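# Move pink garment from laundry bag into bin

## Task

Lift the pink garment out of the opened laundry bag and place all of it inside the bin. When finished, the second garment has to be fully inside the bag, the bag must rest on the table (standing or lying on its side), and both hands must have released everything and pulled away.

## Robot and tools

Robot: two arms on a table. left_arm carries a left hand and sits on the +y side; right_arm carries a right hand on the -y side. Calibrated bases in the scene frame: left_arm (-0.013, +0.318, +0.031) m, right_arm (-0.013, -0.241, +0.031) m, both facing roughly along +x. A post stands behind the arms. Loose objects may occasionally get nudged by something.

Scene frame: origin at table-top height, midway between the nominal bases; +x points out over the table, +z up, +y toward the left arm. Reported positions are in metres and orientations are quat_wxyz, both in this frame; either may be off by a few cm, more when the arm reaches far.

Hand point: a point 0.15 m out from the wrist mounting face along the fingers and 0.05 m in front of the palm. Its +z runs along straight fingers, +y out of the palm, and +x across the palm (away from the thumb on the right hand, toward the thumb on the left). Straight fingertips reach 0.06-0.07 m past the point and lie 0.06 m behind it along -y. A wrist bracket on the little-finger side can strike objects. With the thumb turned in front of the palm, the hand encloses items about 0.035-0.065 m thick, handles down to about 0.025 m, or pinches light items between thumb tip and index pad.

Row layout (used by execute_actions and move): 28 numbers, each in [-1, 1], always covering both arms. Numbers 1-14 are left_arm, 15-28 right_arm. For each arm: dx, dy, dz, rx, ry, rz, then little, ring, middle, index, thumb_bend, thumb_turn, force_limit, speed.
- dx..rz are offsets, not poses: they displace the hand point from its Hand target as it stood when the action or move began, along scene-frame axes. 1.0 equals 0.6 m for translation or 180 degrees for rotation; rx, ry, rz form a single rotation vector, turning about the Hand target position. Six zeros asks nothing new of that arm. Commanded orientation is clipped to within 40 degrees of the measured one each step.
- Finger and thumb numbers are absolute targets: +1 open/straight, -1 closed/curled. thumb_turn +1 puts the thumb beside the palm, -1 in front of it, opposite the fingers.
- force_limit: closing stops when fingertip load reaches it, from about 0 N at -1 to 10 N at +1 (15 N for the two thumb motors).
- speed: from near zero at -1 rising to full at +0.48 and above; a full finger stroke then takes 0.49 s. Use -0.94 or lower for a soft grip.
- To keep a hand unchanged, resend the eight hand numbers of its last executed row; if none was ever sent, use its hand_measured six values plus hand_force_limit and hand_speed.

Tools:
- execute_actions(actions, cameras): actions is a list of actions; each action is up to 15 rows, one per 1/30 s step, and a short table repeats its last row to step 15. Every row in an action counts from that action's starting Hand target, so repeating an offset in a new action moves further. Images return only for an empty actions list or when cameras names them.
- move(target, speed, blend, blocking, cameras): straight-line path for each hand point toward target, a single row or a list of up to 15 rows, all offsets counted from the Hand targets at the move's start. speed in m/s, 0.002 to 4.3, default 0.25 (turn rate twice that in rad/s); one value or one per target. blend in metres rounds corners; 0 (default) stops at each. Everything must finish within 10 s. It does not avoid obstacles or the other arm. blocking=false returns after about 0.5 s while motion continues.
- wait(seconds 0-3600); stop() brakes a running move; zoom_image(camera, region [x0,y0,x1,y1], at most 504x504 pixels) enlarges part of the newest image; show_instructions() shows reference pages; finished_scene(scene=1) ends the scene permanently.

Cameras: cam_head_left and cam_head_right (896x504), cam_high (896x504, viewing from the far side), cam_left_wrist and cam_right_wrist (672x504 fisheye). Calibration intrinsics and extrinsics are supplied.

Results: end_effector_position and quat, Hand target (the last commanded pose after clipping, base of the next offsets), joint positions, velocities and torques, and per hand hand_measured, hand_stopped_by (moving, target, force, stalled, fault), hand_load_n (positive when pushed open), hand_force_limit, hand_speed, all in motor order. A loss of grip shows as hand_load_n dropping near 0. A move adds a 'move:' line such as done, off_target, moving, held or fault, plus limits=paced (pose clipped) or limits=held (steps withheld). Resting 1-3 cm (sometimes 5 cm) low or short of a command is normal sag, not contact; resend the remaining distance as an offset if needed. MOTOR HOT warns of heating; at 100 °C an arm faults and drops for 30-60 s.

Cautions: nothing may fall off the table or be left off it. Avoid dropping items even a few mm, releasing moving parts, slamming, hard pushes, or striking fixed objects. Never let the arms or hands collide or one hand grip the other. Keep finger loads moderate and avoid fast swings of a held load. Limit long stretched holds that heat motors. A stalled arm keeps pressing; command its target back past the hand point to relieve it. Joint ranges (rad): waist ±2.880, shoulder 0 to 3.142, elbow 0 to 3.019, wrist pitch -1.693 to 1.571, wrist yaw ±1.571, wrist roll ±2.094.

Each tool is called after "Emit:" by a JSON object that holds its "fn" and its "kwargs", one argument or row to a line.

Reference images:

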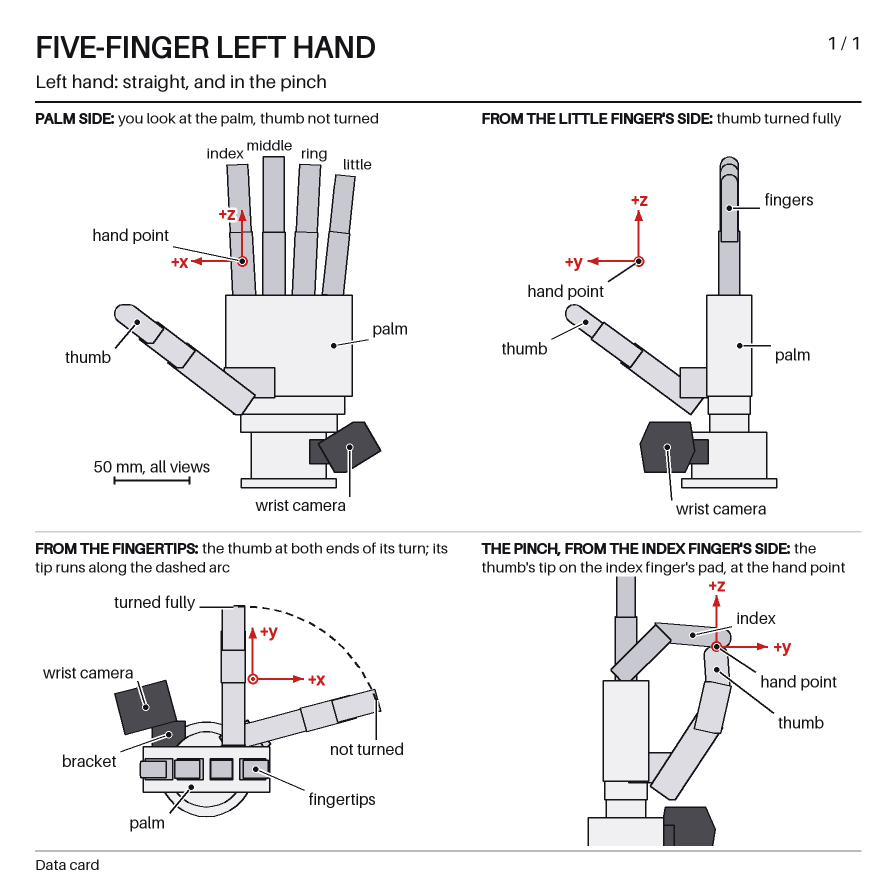

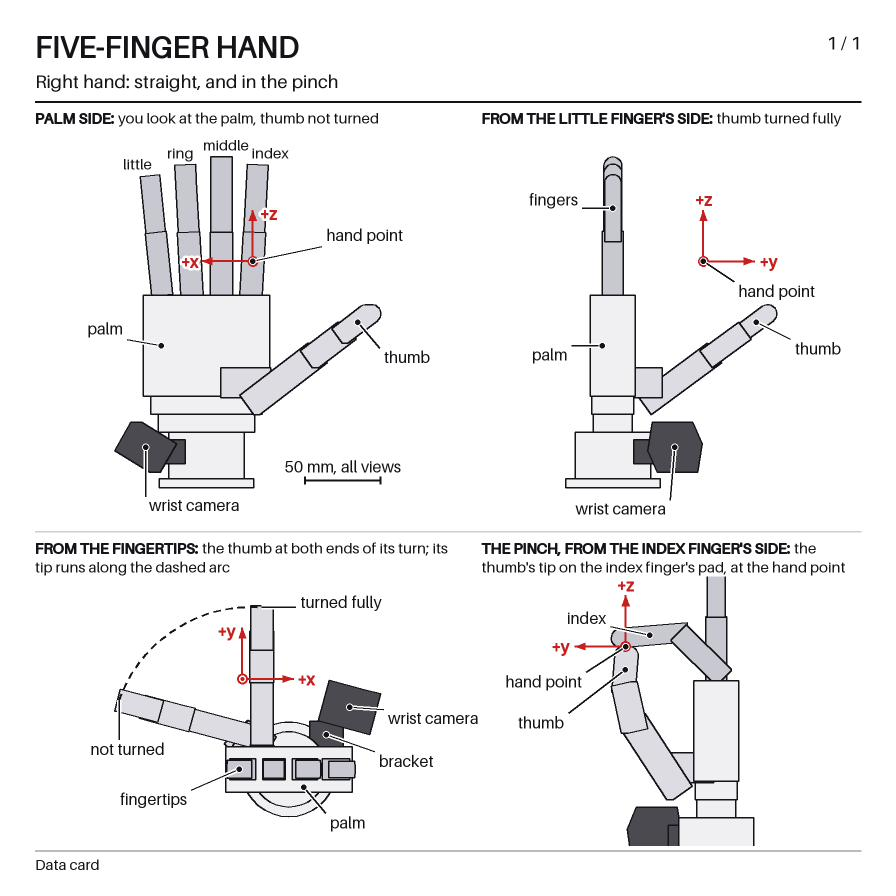

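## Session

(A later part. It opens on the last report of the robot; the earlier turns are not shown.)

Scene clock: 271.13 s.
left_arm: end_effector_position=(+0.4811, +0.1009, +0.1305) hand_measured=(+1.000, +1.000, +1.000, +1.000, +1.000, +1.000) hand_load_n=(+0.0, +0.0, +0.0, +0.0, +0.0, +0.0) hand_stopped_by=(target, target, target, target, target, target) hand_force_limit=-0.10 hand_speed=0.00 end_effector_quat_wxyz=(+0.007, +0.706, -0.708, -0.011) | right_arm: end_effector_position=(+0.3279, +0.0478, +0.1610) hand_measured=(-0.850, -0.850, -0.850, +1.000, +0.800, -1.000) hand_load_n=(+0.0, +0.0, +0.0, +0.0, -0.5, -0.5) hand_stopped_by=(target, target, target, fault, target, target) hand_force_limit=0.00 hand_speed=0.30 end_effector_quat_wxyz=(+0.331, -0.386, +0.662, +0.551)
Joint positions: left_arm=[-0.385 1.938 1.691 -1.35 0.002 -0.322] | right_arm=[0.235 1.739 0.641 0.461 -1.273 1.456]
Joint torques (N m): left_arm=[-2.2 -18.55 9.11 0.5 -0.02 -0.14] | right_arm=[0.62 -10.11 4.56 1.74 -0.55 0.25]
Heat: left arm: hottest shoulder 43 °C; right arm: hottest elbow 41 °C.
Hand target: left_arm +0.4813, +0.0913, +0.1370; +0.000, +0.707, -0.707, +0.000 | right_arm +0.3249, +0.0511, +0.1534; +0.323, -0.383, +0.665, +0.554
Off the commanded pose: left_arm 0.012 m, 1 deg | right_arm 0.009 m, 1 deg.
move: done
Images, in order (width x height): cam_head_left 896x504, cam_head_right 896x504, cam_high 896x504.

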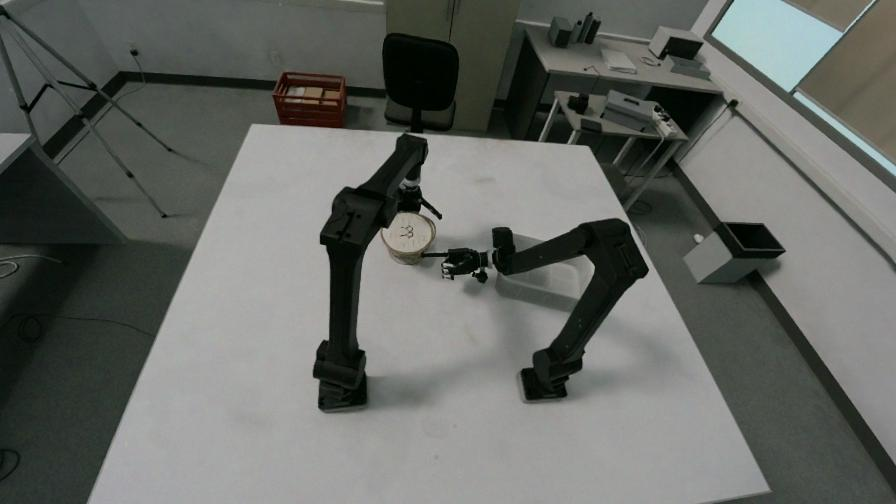

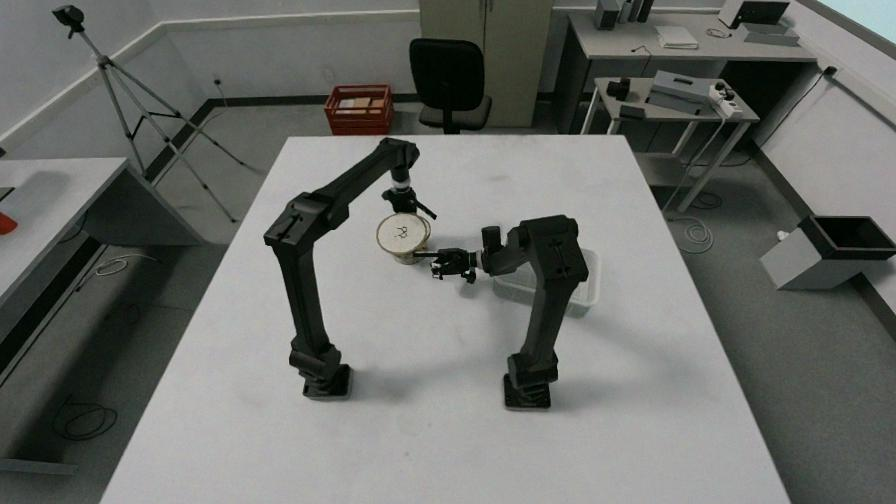

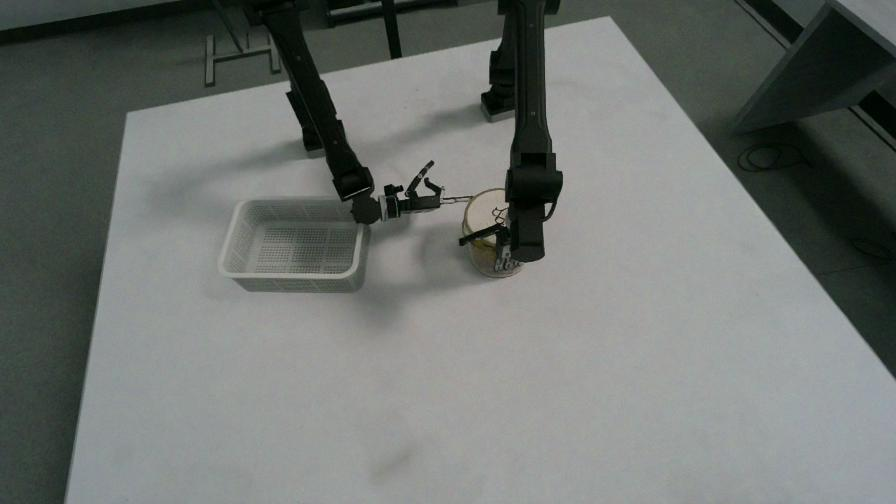

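Emit:
{"fn": "move", "kwargs": {
  "target": [
    [0,0.0,0.0,0,0,0,1,1,1,1,1,1,-0.1,0,0.0085,0.09,0.011,0,0,0,-0.85,-0.85,-0.85,1,0.8,-1,0,0.3],
    [0,0.0,0.0,0,0,0,1,1,1,1,1,1,-0.1,0,0.027,0.107,0.118,0,0,0,-0.85,-0.85,-0.85,1,0.8,-1,0,0.3],
    [0,0.0,0.0,0,0,0,1,1,1,1,1,1,-0.1,0,0.03,0.075,0.125,0,0,0,-0.85,-0.85,-0.85,1,0.8,-1,0,0.3],
    [0,0.0,0.0,0,0,0,1,1,1,1,1,1,-0.1,0,0.087,0.07,0.193,0,0,0,-0.85,-0.85,-0.85,1,0.8,-1,0,0.3],
    [0,0.0,0.0,0,0,0,1,1,1,1,1,1,-0.1,0,0.152,0.07,0.233,0,0,0,-0.85,-0.85,-0.85,1,0.8,-1,0,0.3]
  ],
  "speed": 0.08,
  "blend": [0.0,0.008,0.005,0.01,0.0],
  "cameras": ["cam_head_right","cam_head_left","cam_high"]
}}

Emit:
{"fn": "zoom_image", "kwargs": {
  "camera": "cam_head_right",
  "region": [360, 170, 460, 270]
}}

Emit:
{"fn": "zoom_image", "kwargs": {
  "camera": "cam_head_left",
  "region": [360, 170, 460, 270]
}}

Scene clock: 276.33 s.
left_arm: end_effector_position=(+0.4811, +0.1008, +0.1305) hand_measured=(+1.000, +1.000, +1.000, +1.000, +1.000, +1.000) hand_load_n=(+0.0, +0.0, +0.0, +0.0, +0.0, +0.0) hand_stopped_by=(target, target, target, target, target, target) hand_force_limit=-0.10 hand_speed=0.00 end_effector_quat_wxyz=(+0.007, +0.707, -0.708, -0.011) | right_arm: end_effector_position=(+0.4010, +0.0945, +0.2878) hand_measured=(-0.850, -0.850, -0.850, +1.000, +0.800, -1.000) hand_load_n=(+0.0, +0.0, +0.0, +0.0, +0.0, +0.0) hand_stopped_by=(target, target, target, fault, target, target) hand_force_limit=0.00 hand_speed=0.30 end_effector_quat_wxyz=(+0.314, -0.380, +0.667, +0.558)
Joint positions: left_arm=[-0.385 1.938 1.691 -1.35 0.002 -0.323] | right_arm=[0.296 1.607 0.958 0.072 -1.235 1.56]
Joint torques (N m): left_arm=[-2.02 -18.49 9.1 0.7 -0.06 -0.11] | right_arm=[-0.97 -11.69 11.1 0.91 -0.7 0.07]
Heat: left arm: hottest shoulder 44 °C; right arm: hottest elbow 41 °C.
Hand target: left_arm +0.4813, +0.0913, +0.1370; +0.000, +0.707, -0.707, +0.000 | right_arm +0.4160, +0.0932, +0.2932; +0.323, -0.383, +0.665, +0.554
Off the commanded pose: left_arm 0.012 m, 1 deg | right_arm 0.016 m, 1 deg.
move: off_target (right_arm)
Images, in order (width x height): cam_head_left 896x504, cam_head_right 896x504, cam_high 896x504.

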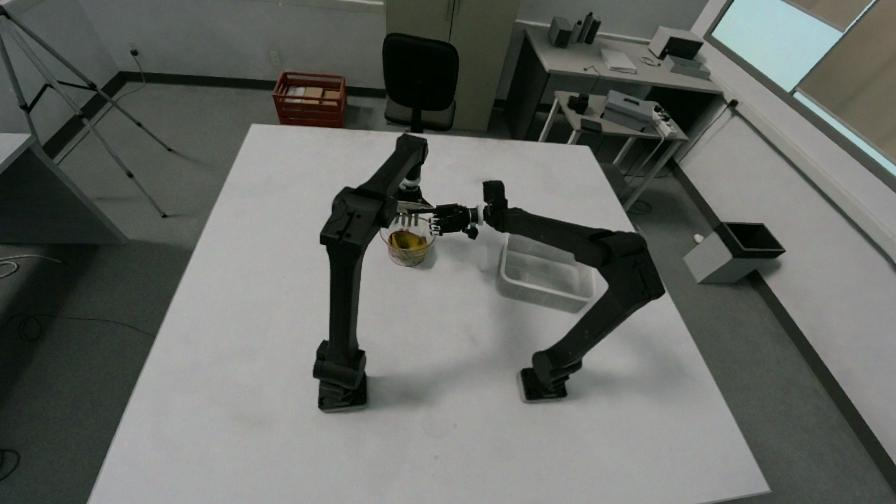

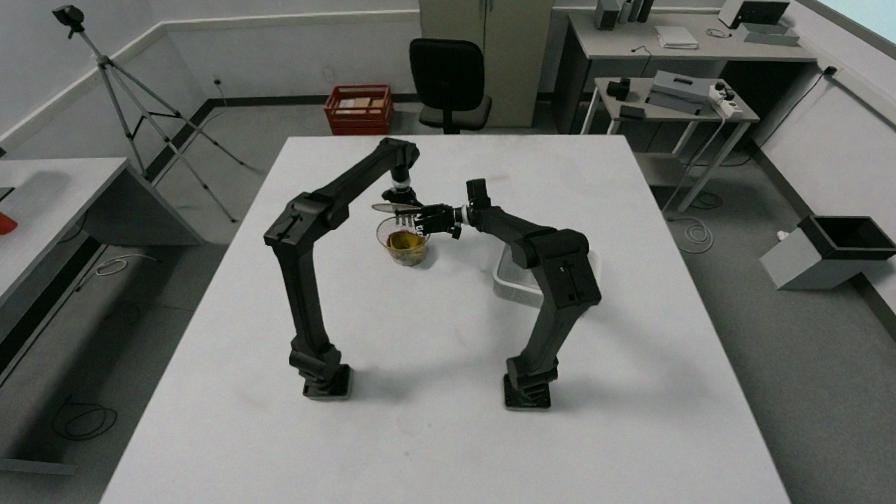

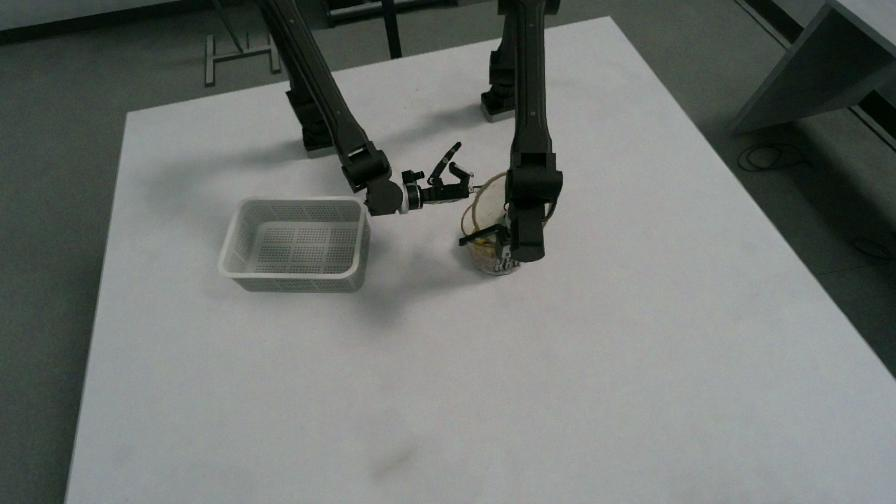

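Scaled by 5.040 from the camera's image (finer frame: 1280x720).

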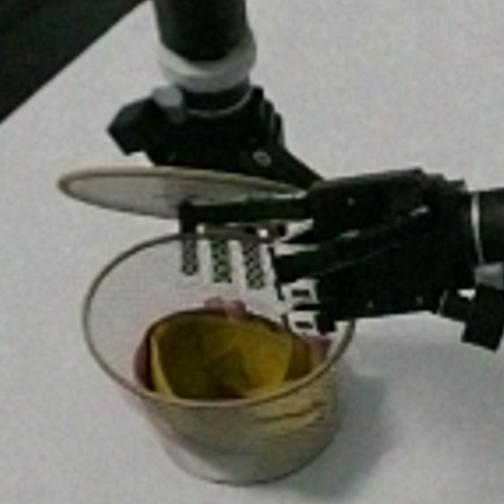

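Scaled by 5.040 from the camera's image (finer frame: 1280x720).

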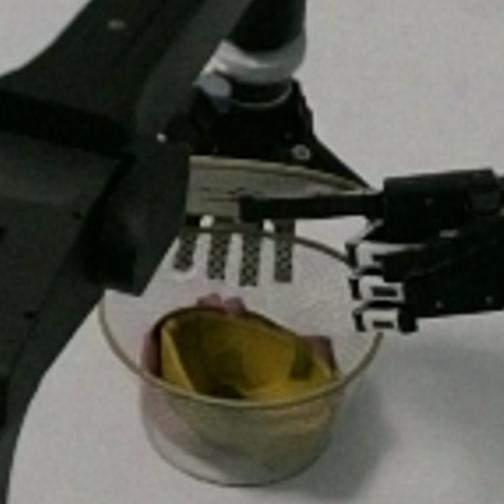

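Emit:
{"fn": "move", "kwargs": {
  "target": [
    [0.17,-0.01,0.0,0,0,0,1,1,1,1,1,1,-0.1,0,0,0,0,0,0,0,-0.85,-0.85,-0.85,1,0.8,-1,0,0.3],
    [0.17,0.0,0.18,0,0,0,1,1,1,1,1,1,-0.1,0,0,0,0,0,0,0,-0.85,-0.85,-0.85,1,0.8,-1,0,0.3]
  ],
  "speed": 0.08,
  "cameras": ["all"]
}}

Emit:
{"fn": "zoom_image", "kwargs": {
  "camera": "cam_head_right",
  "region": [360, 150, 460, 250]
}}

Emit:
{"fn": "zoom_image", "kwargs": {
  "camera": "cam_head_left",
  "region": [360, 150, 460, 250]
}}

Scene clock: 280.63 s.
left_arm: end_effector_position=(+0.5755, +0.0831, +0.2190) hand_measured=(+1.000, +1.000, +1.000, +1.000, +1.000, +1.000) hand_load_n=(+0.0, +0.0, +0.0, +0.0, +0.0, +0.0) hand_stopped_by=(target, target, target, target, target, target) hand_force_limit=-0.10 hand_speed=0.00 end_effector_quat_wxyz=(-0.003, +0.709, -0.705, +0.011) | right_arm: end_effector_position=(+0.4009, +0.0945, +0.2877) hand_measured=(-0.850, -0.850, -0.850, +1.000, +0.800, -1.000) hand_load_n=(+0.0, +0.0, +0.0, +0.0, -0.5, -0.5) hand_stopped_by=(target, target, target, fault, target, target) hand_force_limit=0.00 hand_speed=0.30 end_effector_quat_wxyz=(+0.314, -0.380, +0.667, +0.558)
Joint positions: left_arm=[-0.365 2.184 2.331 -1.694 0.004 -0.31] | right_arm=[0.296 1.607 0.958 0.071 -1.235 1.559]
Joint torques (N m): left_arm=[1.08 -21.83 13.39 -0.57 0.14 0.17] | right_arm=[-0.97 -11.75 11.11 0.87 -0.7 0.06]
Heat: left arm: hottest shoulder 44 °C; right arm: hottest elbow 41 °C.
Hand target: left_arm +0.5832, +0.0913, +0.2447; +0.001, +0.707, -0.707, +0.000 | right_arm +0.4160, +0.0932, +0.2932; +0.323, -0.383, +0.665, +0.554
Off the commanded pose: left_arm 0.028 m, 1 deg | right_arm 0.016 m, 1 deg.
joint sent to its limit (left arm) — joint 4 (wrist pitch), lower limit. The joint targets are off in orientation, not in position.
move: off_target (left_arm)
cam_left_wrist: T_world_to_cam=[[0.96691, -0.25217, -0.03876, -0.51911], [-0.19536, -0.82951, 0.5232, 0.06671], [-0.16409, -0.49832, -0.85133, 0.43505]] pos_world=[0.58635, 0.14122, 0.31535]
cam_right_wrist: T_world_to_cam=[[-0.9448, 0.03123, 0.32615, 0.27954], [0.30169, -0.30532, 0.90319, -0.34567], [0.12779, 0.95174, 0.27905, -0.11051]] pos_world=[0.38252, -0.00909, 0.25188]

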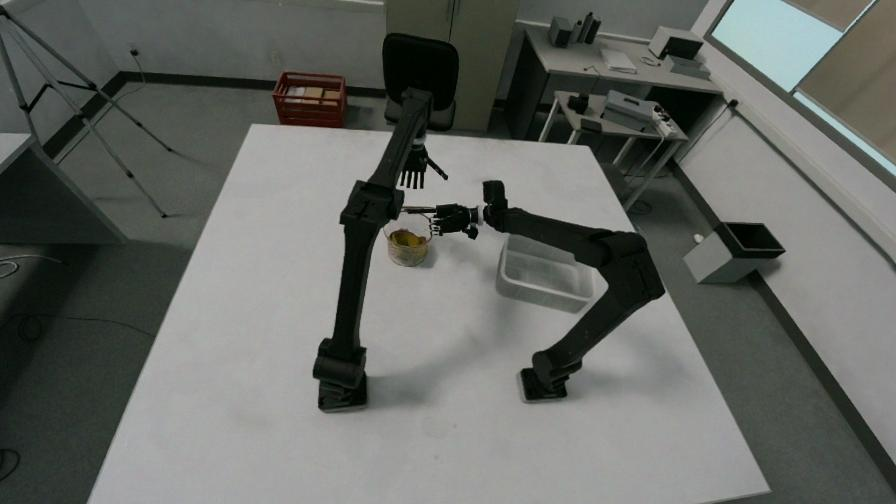

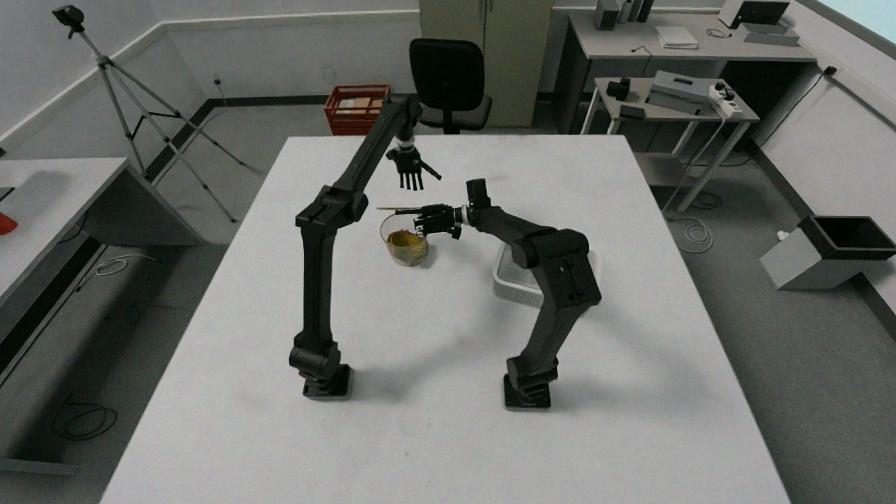

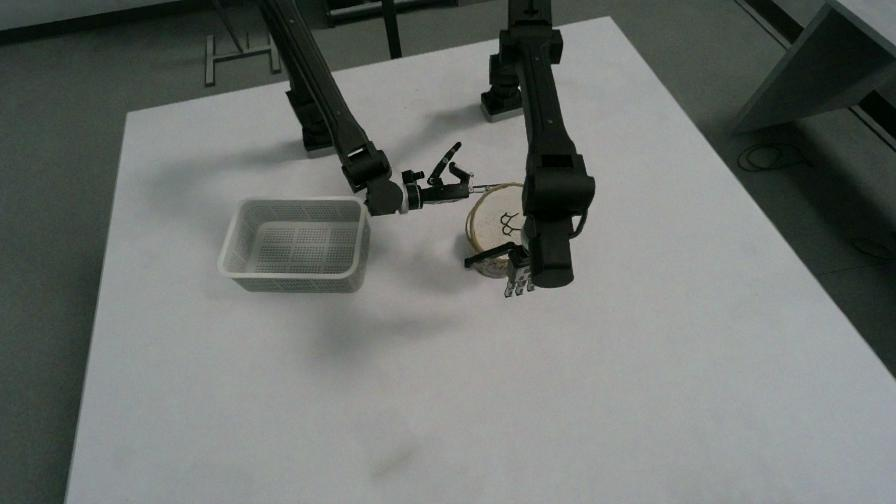

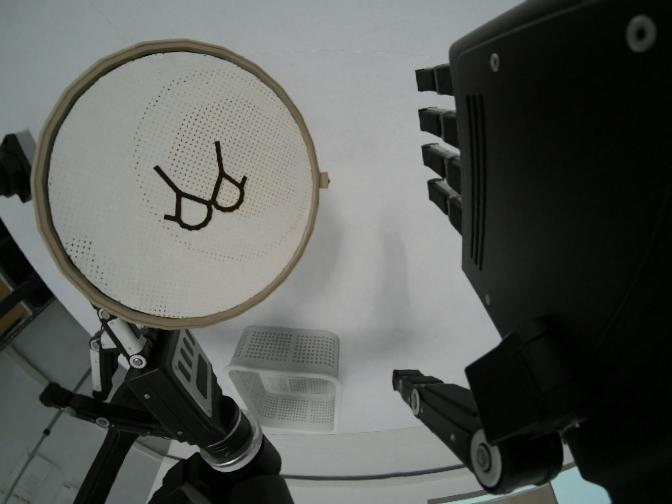

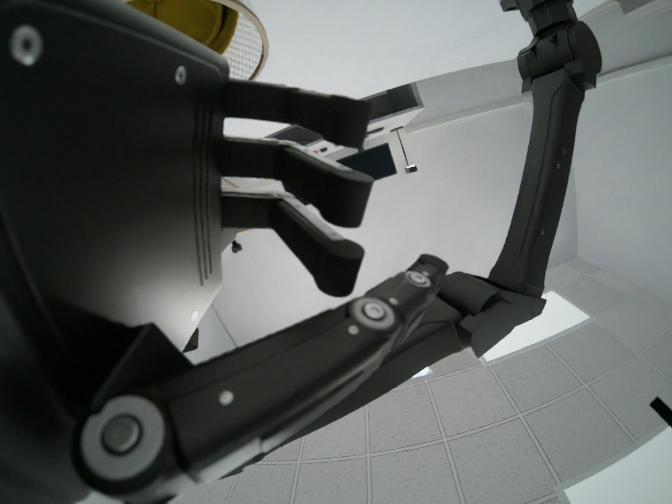

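Scaled by 5.040 from the camera's image (finer frame: 1280x720).

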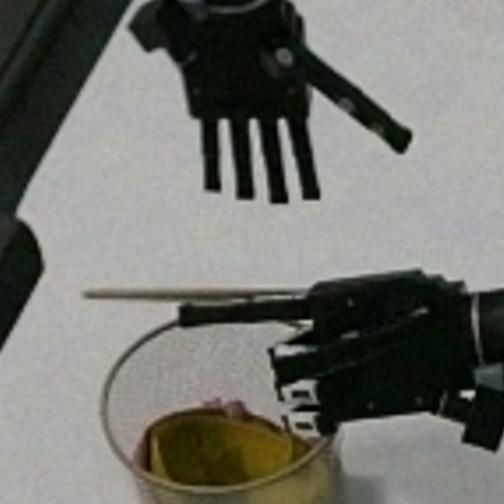

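Scaled by 5.040 from the camera's image (finer frame: 1280x720).

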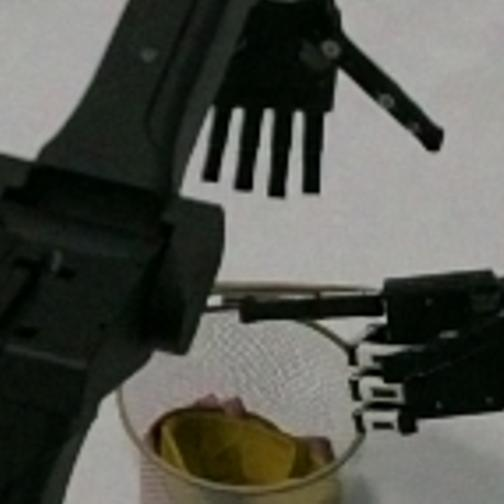

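Emit:
{"fn": "move", "kwargs": {
  "target": [
    [-0.032,0.098,0.009,0,0,0.1,1,1,1,1,1,1,-0.1,0,0,-0.038,0,0,0,0,-0.85,-0.85,-0.85,1,0.8,-1,0,0.3]
  ],
  "speed": 0.08,
  "cameras": ["all"]
}}

Emit:
{"fn": "zoom_image", "kwargs": {
  "camera": "cam_head_right",
  "region": [360, 150, 460, 250]
}}

Emit:
{"fn": "zoom_image", "kwargs": {
  "camera": "cam_high",
  "region": [420, 150, 580, 310]
}}

Scene clock: 285.67 s.
left_arm: end_effector_position=(+0.5660, +0.1421, +0.2375) hand_measured=(+1.000, +1.000, +1.000, +1.000, +1.000, +1.000) hand_load_n=(+0.0, +0.0, +0.0, +0.0, -0.5, -0.5) hand_stopped_by=(target, target, target, target, target, target) hand_force_limit=-0.10 hand_speed=0.00 end_effector_quat_wxyz=(+0.003, +0.800, -0.600, -0.002) | right_arm: end_effector_position=(+0.4027, +0.0731, +0.2820) hand_measured=(-0.850, -0.850, -0.850, +1.000, +0.800, -1.000) hand_load_n=(+0.0, +0.0, +0.0, +0.0, +0.0, +0.0) hand_stopped_by=(target, target, target, fault, target, target) hand_force_limit=0.00 hand_speed=0.30 end_effector_quat_wxyz=(+0.309, -0.378, +0.670, +0.560)
Joint positions: left_arm=[-0.264 2.073 2.189 -1.694 0.004 -0.486] | right_arm=[0.251 1.607 0.958 -0.022 -1.273 1.475]
Joint torques (N m): left_arm=[0.03 -21.3 9.59 -0.54 -0.07 -0.13] | right_arm=[-1.08 -12.63 10.93 0.85 -0.79 0.06]
Heat: left arm: hottest shoulder 44 °C; right arm: hottest elbow 41 °C.
Hand target: left_arm +0.5641, +0.1500, +0.2503; +0.001, +0.809, -0.588, +0.000 | right_arm +0.4160, +0.0704, +0.2932; +0.323, -0.383, +0.665, +0.554
Off the commanded pose: left_arm 0.015 m, 2 deg | right_arm 0.018 m, 2 deg.
joint sent to its limit (left arm) — joint 4 (wrist pitch), lower limit. The joint targets still meet the commanded pose.
move: off_target (left_arm, right_arm)
cam_left_wrist: T_world_to_cam=[[0.99732, 0.02236, -0.0697, -0.54312], [0.05542, -0.85266, 0.51952, -0.03371], [-0.04782, -0.52199, -0.85161, 0.41627]] pos_world=[0.56343, 0.20069, 0.33416]
cam_right_wrist: T_world_to_cam=[[-0.94074, 0.03155, 0.33766, 0.27893], [0.31298, -0.30263, 0.90025, -0.35152], [0.13059, 0.95259, 0.27482, -0.0888]] pos_world=[0.38402, -0.03059, 0.24667]

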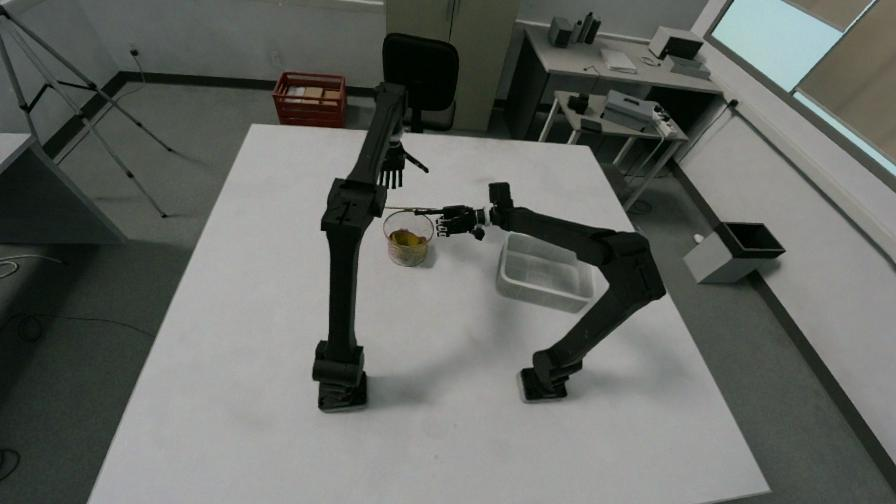

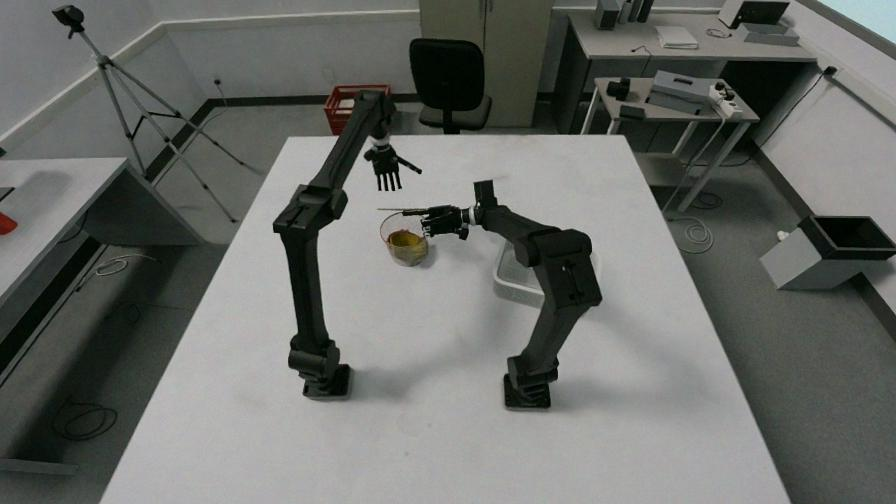

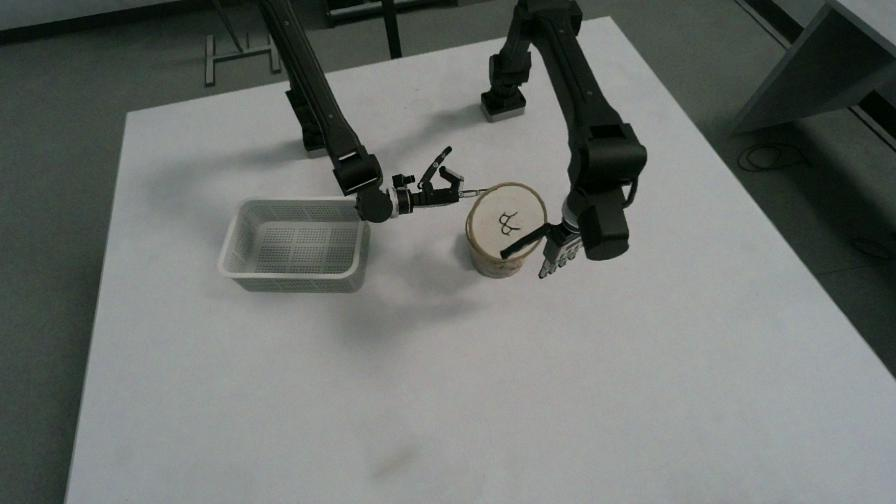

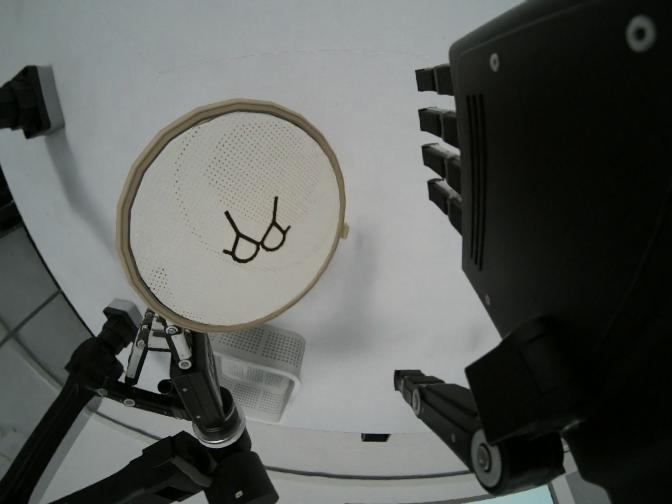

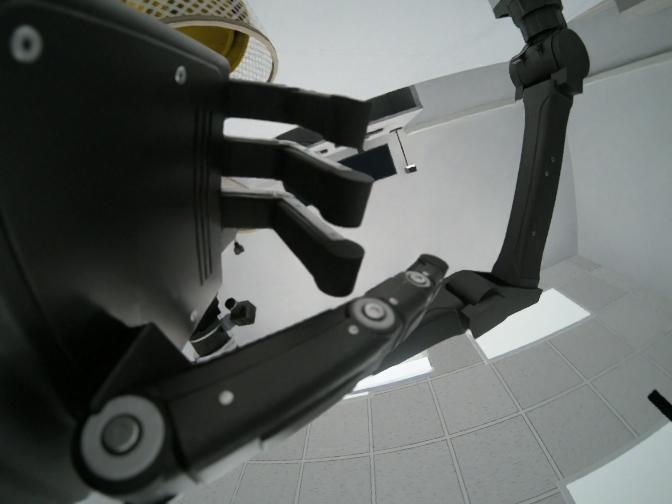

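Scaled by 5.040 from the camera's image (finer frame: 1280x720).

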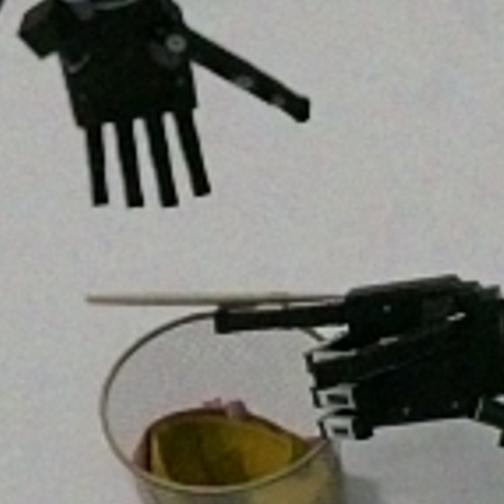

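Scaled by 3.150 from the camera's image (finer frame: 1280x720).

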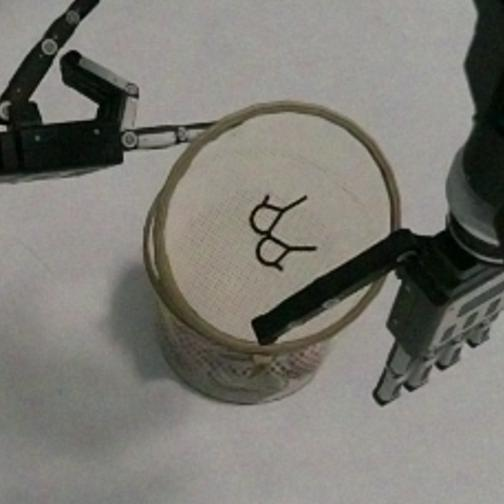

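Emit:
{"fn": "move", "kwargs": {
  "target": [
    [0,0,0,0,0,0,1,1,1,1,1,1,-0.1,0,0.11,0,0.01,0,0,0,-0.85,-0.85,-0.85,1,0.8,-1,0,0.3],
    [0,0,0,0,0,0,1,1,1,1,1,1,-0.1,0,0.20,0,0.0,0,0,0,-0.85,-0.85,-0.85,1,0.8,-1,0,0.3]
  ],
  "speed": 0.08,
  "blend": [0.02,0],
  "cameras": ["all"]
}}

Scene clock: 289.63 s.
left_arm: end_effector_position=(+0.5660, +0.1420, +0.2375) hand_measured=(+1.000, +1.000, +1.000, +1.000, +1.000, +1.000) hand_load_n=(+0.0, +0.0, +0.0, +0.0, +0.0, +0.0) hand_stopped_by=(target, target, target, target, target, target) hand_force_limit=-0.10 hand_speed=0.00 end_effector_quat_wxyz=(+0.003, +0.800, -0.600, -0.002) | right_arm: end_effector_position=(+0.5216, +0.0740, +0.2917) hand_measured=(-0.850, -0.850, -0.850, +1.000, +0.800, -1.000) hand_load_n=(+0.0, +0.0, +0.0, -0.5, -0.5, +0.0) hand_stopped_by=(target, target, target, fault, target, target) hand_force_limit=0.00 hand_speed=0.30 end_effector_quat_wxyz=(+0.316, -0.380, +0.666, +0.558)
Joint positions: left_arm=[-0.264 2.073 2.189 -1.694 0.004 -0.487] | right_arm=[0.203 1.857 1.35 -0.247 -1.308 1.372]
Joint torques (N m): left_arm=[0.67 -20.54 9.55 -0.43 -0.08 -0.12] | right_arm=[-0.97 -15.79 11.73 0.69 -0.85 0.05]
Heat: left arm: hottest shoulder 43 °C; right arm: hottest elbow 42 °C.
Hand target: left_arm +0.5641, +0.1500, +0.2503; +0.001, +0.809, -0.588, +0.000 | right_arm +0.5360, +0.0704, +0.2934; +0.323, -0.383, +0.664, +0.554
Off the commanded pose: left_arm 0.015 m, 2 deg | right_arm 0.015 m, 1 deg.
joint sent to its limit (left arm) — joint 4 (wrist pitch), lower limit. The joint targets still meet the commanded pose.
move: off_target (right_arm)
cam_left_wrist: T_world_to_cam=[[0.9973, 0.02343, -0.06967, -0.54333], [0.05633, -0.85257, 0.51956, -0.03425], [-0.04722, -0.52208, -0.85159, 0.41595]] pos_world=[0.56344, 0.20069, 0.33416]
cam_right_wrist: T_world_to_cam=[[-0.94588, 0.0323, 0.32291, 0.39431], [0.29791, -0.30823, 0.90346, -0.38988], [0.12872, 0.95076, 0.28193, -0.10877]] pos_world=[0.50312, -0.02949, 0.25558]

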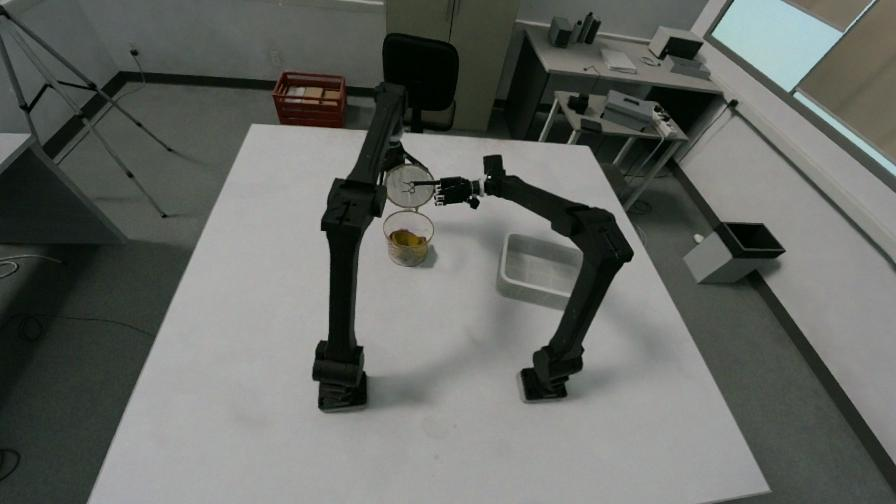

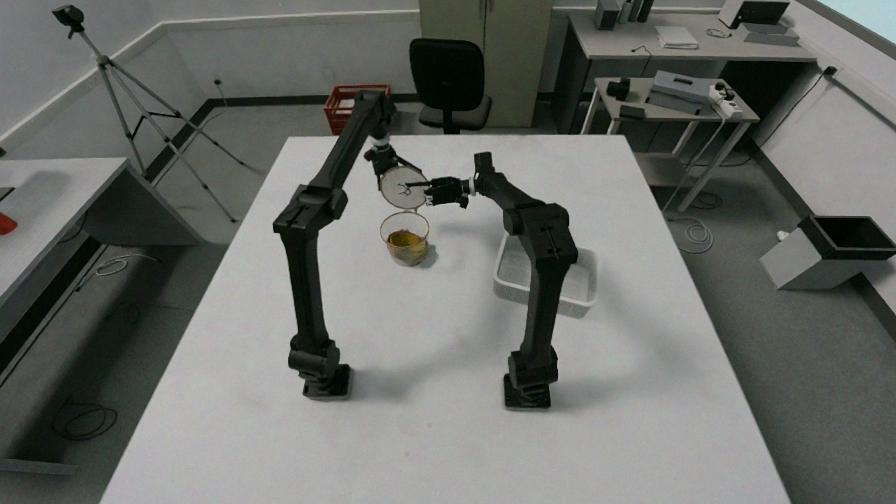

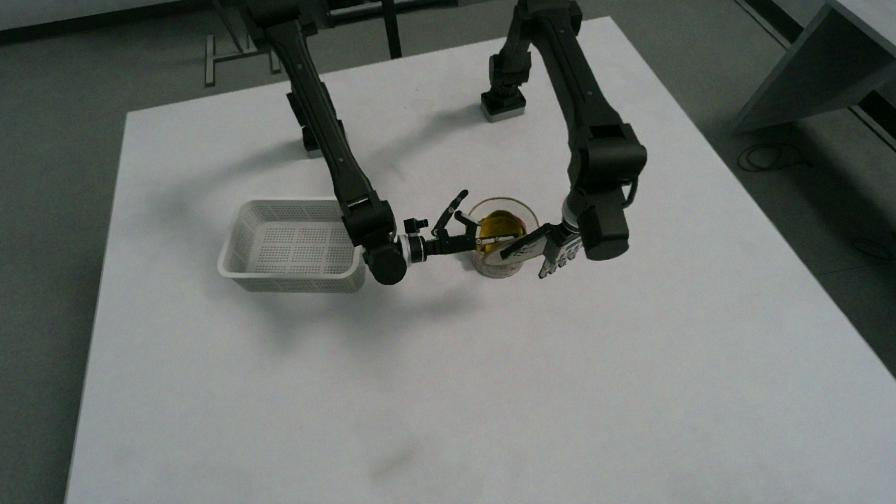

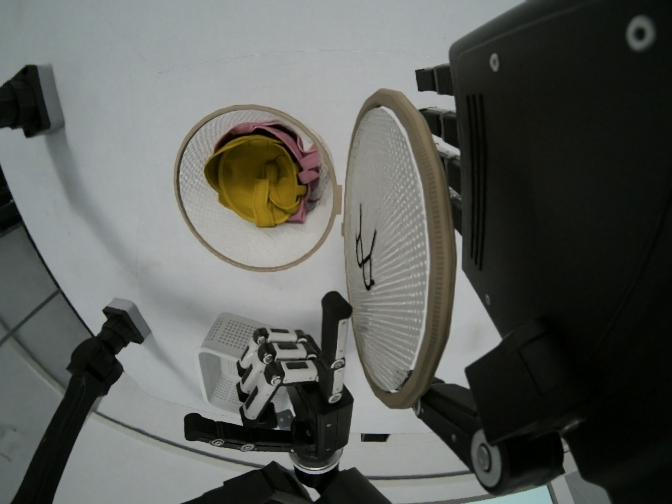

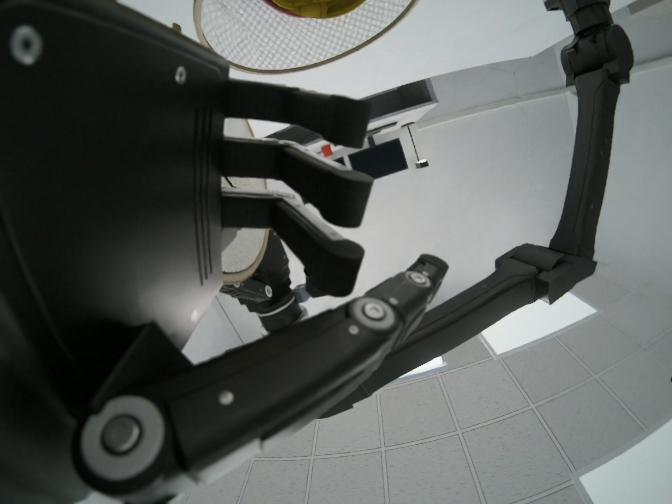

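Emit:
{"fn": "zoom_image", "kwargs": {
  "camera": "cam_left_wrist",
  "region": [150, 80, 450, 300]
}}

Emit:
{"fn": "move", "kwargs": {
  "target": [0,0,0,0,0,0,1,1,1,1,1,1,-0.1,0,0.045,0,-0.01,0,0,0,-0.85,-0.85,-0.85,1,0.8,-1,0,0.3],
  "speed": 0.05,
  "cameras": ["all"]
}}

Scaled by 1.680 from the camera's image (finer frame: 960x720).

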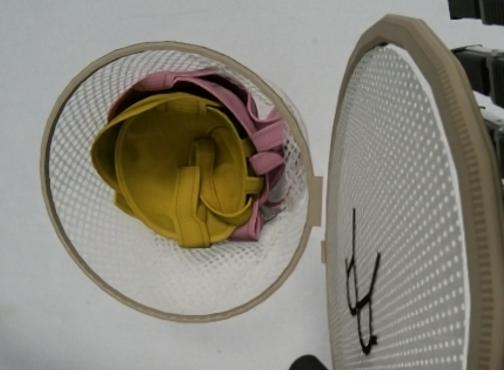

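Scene clock: 291.27 s.
left_arm: end_effector_position=(+0.5666, +0.1423, +0.2374) hand_measured=(+1.000, +1.000, +1.000, +1.000, +1.000, +1.000) hand_load_n=(+0.0, +0.0, +0.0, +0.0, -0.5, +0.0) hand_stopped_by=(target, target, target, target, target, target) hand_force_limit=-0.10 hand_speed=0.00 end_effector_quat_wxyz=(+0.003, +0.803, -0.596, -0.003) | right_arm: end_effector_position=(+0.5459, +0.0752, +0.2865) hand_measured=(-0.850, -0.850, -0.850, +1.000, +0.800, -1.000) hand_load_n=(+0.0, +0.0, +0.0, -0.5, +0.0, +0.0) hand_stopped_by=(target, target, target, fault, target, target) hand_force_limit=0.00 hand_speed=0.30 end_effector_quat_wxyz=(+0.314, -0.382, +0.665, +0.560)
Joint positions: left_arm=[-0.263 2.073 2.189 -1.694 0.002 -0.495] | right_arm=[0.197 1.923 1.44 -0.295 -1.319 1.346]
Joint torques (N m): left_arm=[0.26 -20.89 9.62 -0.47 -0.01 -0.02] | right_arm=[-1.14 -16.62 12.15 0.73 -0.69 0.09]
Heat: left arm: hottest shoulder 43 °C; right arm: hottest elbow 42 °C.
Hand target: left_arm +0.5641, +0.1502, +0.2503; +0.001, +0.809, -0.588, +0.000 | right_arm +0.5630, +0.0703, +0.2872; +0.323, -0.383, +0.665, +0.554
Off the commanded pose: left_arm 0.015 m, 1 deg | right_arm 0.018 m, 1 deg.
joint sent to its limit (left arm) — joint 4 (wrist pitch), lower limit. The joint targets still meet the commanded pose.
move: off_target (right_arm)
cam_left_wrist: T_world_to_cam=[[0.99706, 0.03268, -0.06933, -0.54518], [0.06398, -0.85287, 0.51818, -0.03796], [-0.0422, -0.5211, -0.85245, 0.41326]] pos_world=[0.56345, 0.20079, 0.33416]
cam_right_wrist: T_world_to_cam=[[-0.94577, 0.02536, 0.32385, 0.4191], [0.30074, -0.30848, 0.90244, -0.39321], [0.12278, 0.95089, 0.28413, -0.10898]] pos_world=[0.528, -0.0283, 0.25009]

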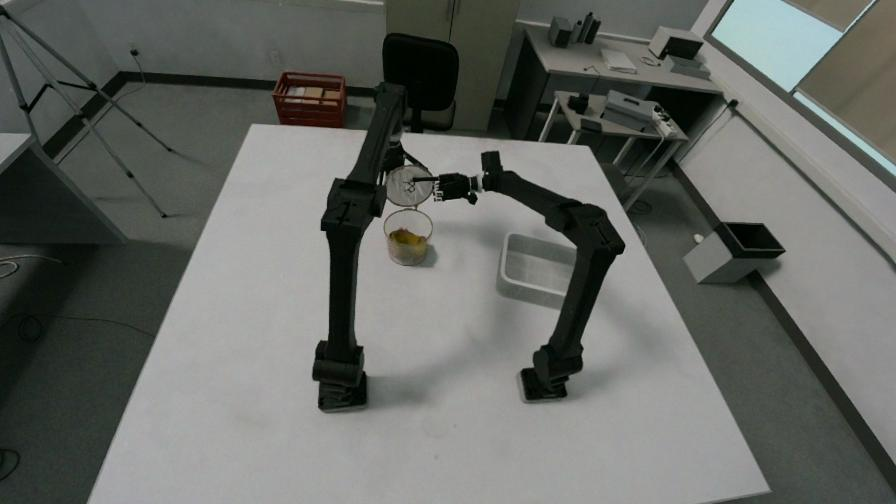

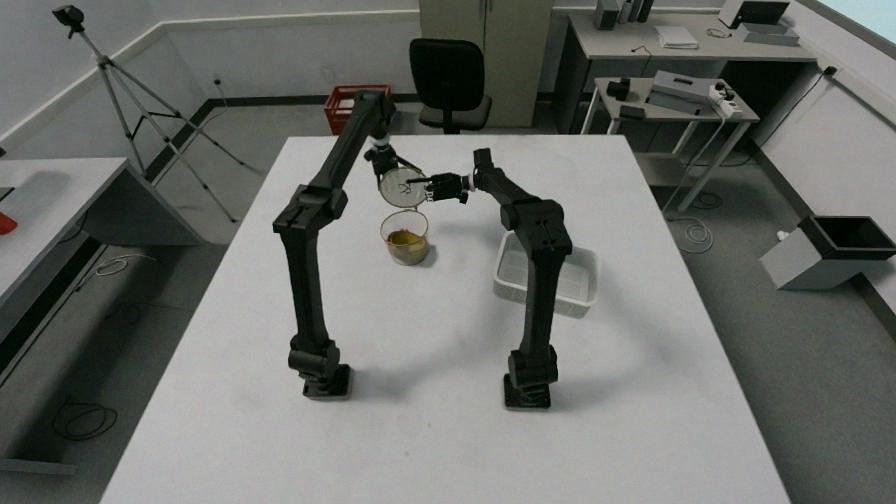

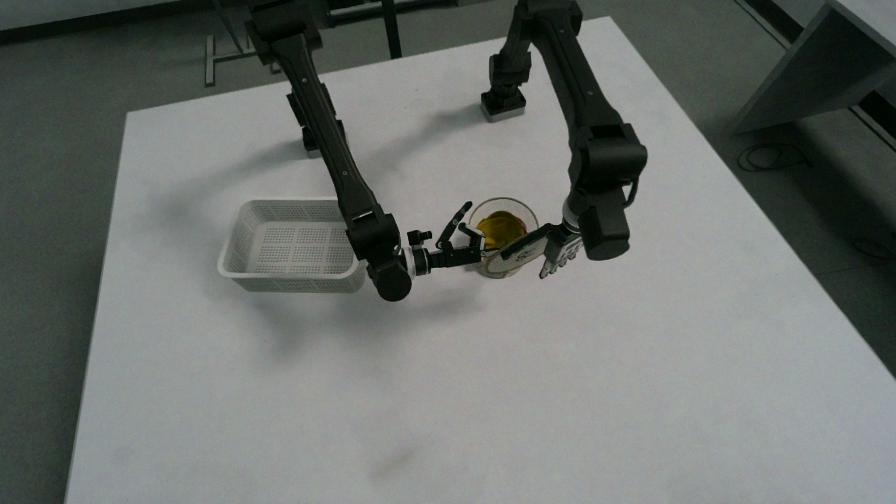

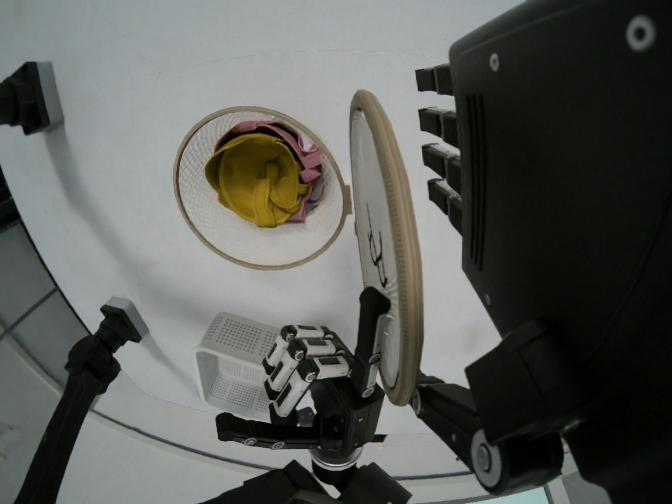

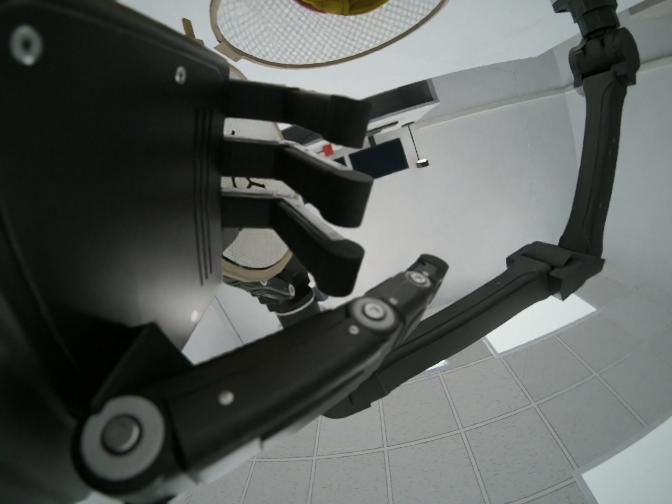

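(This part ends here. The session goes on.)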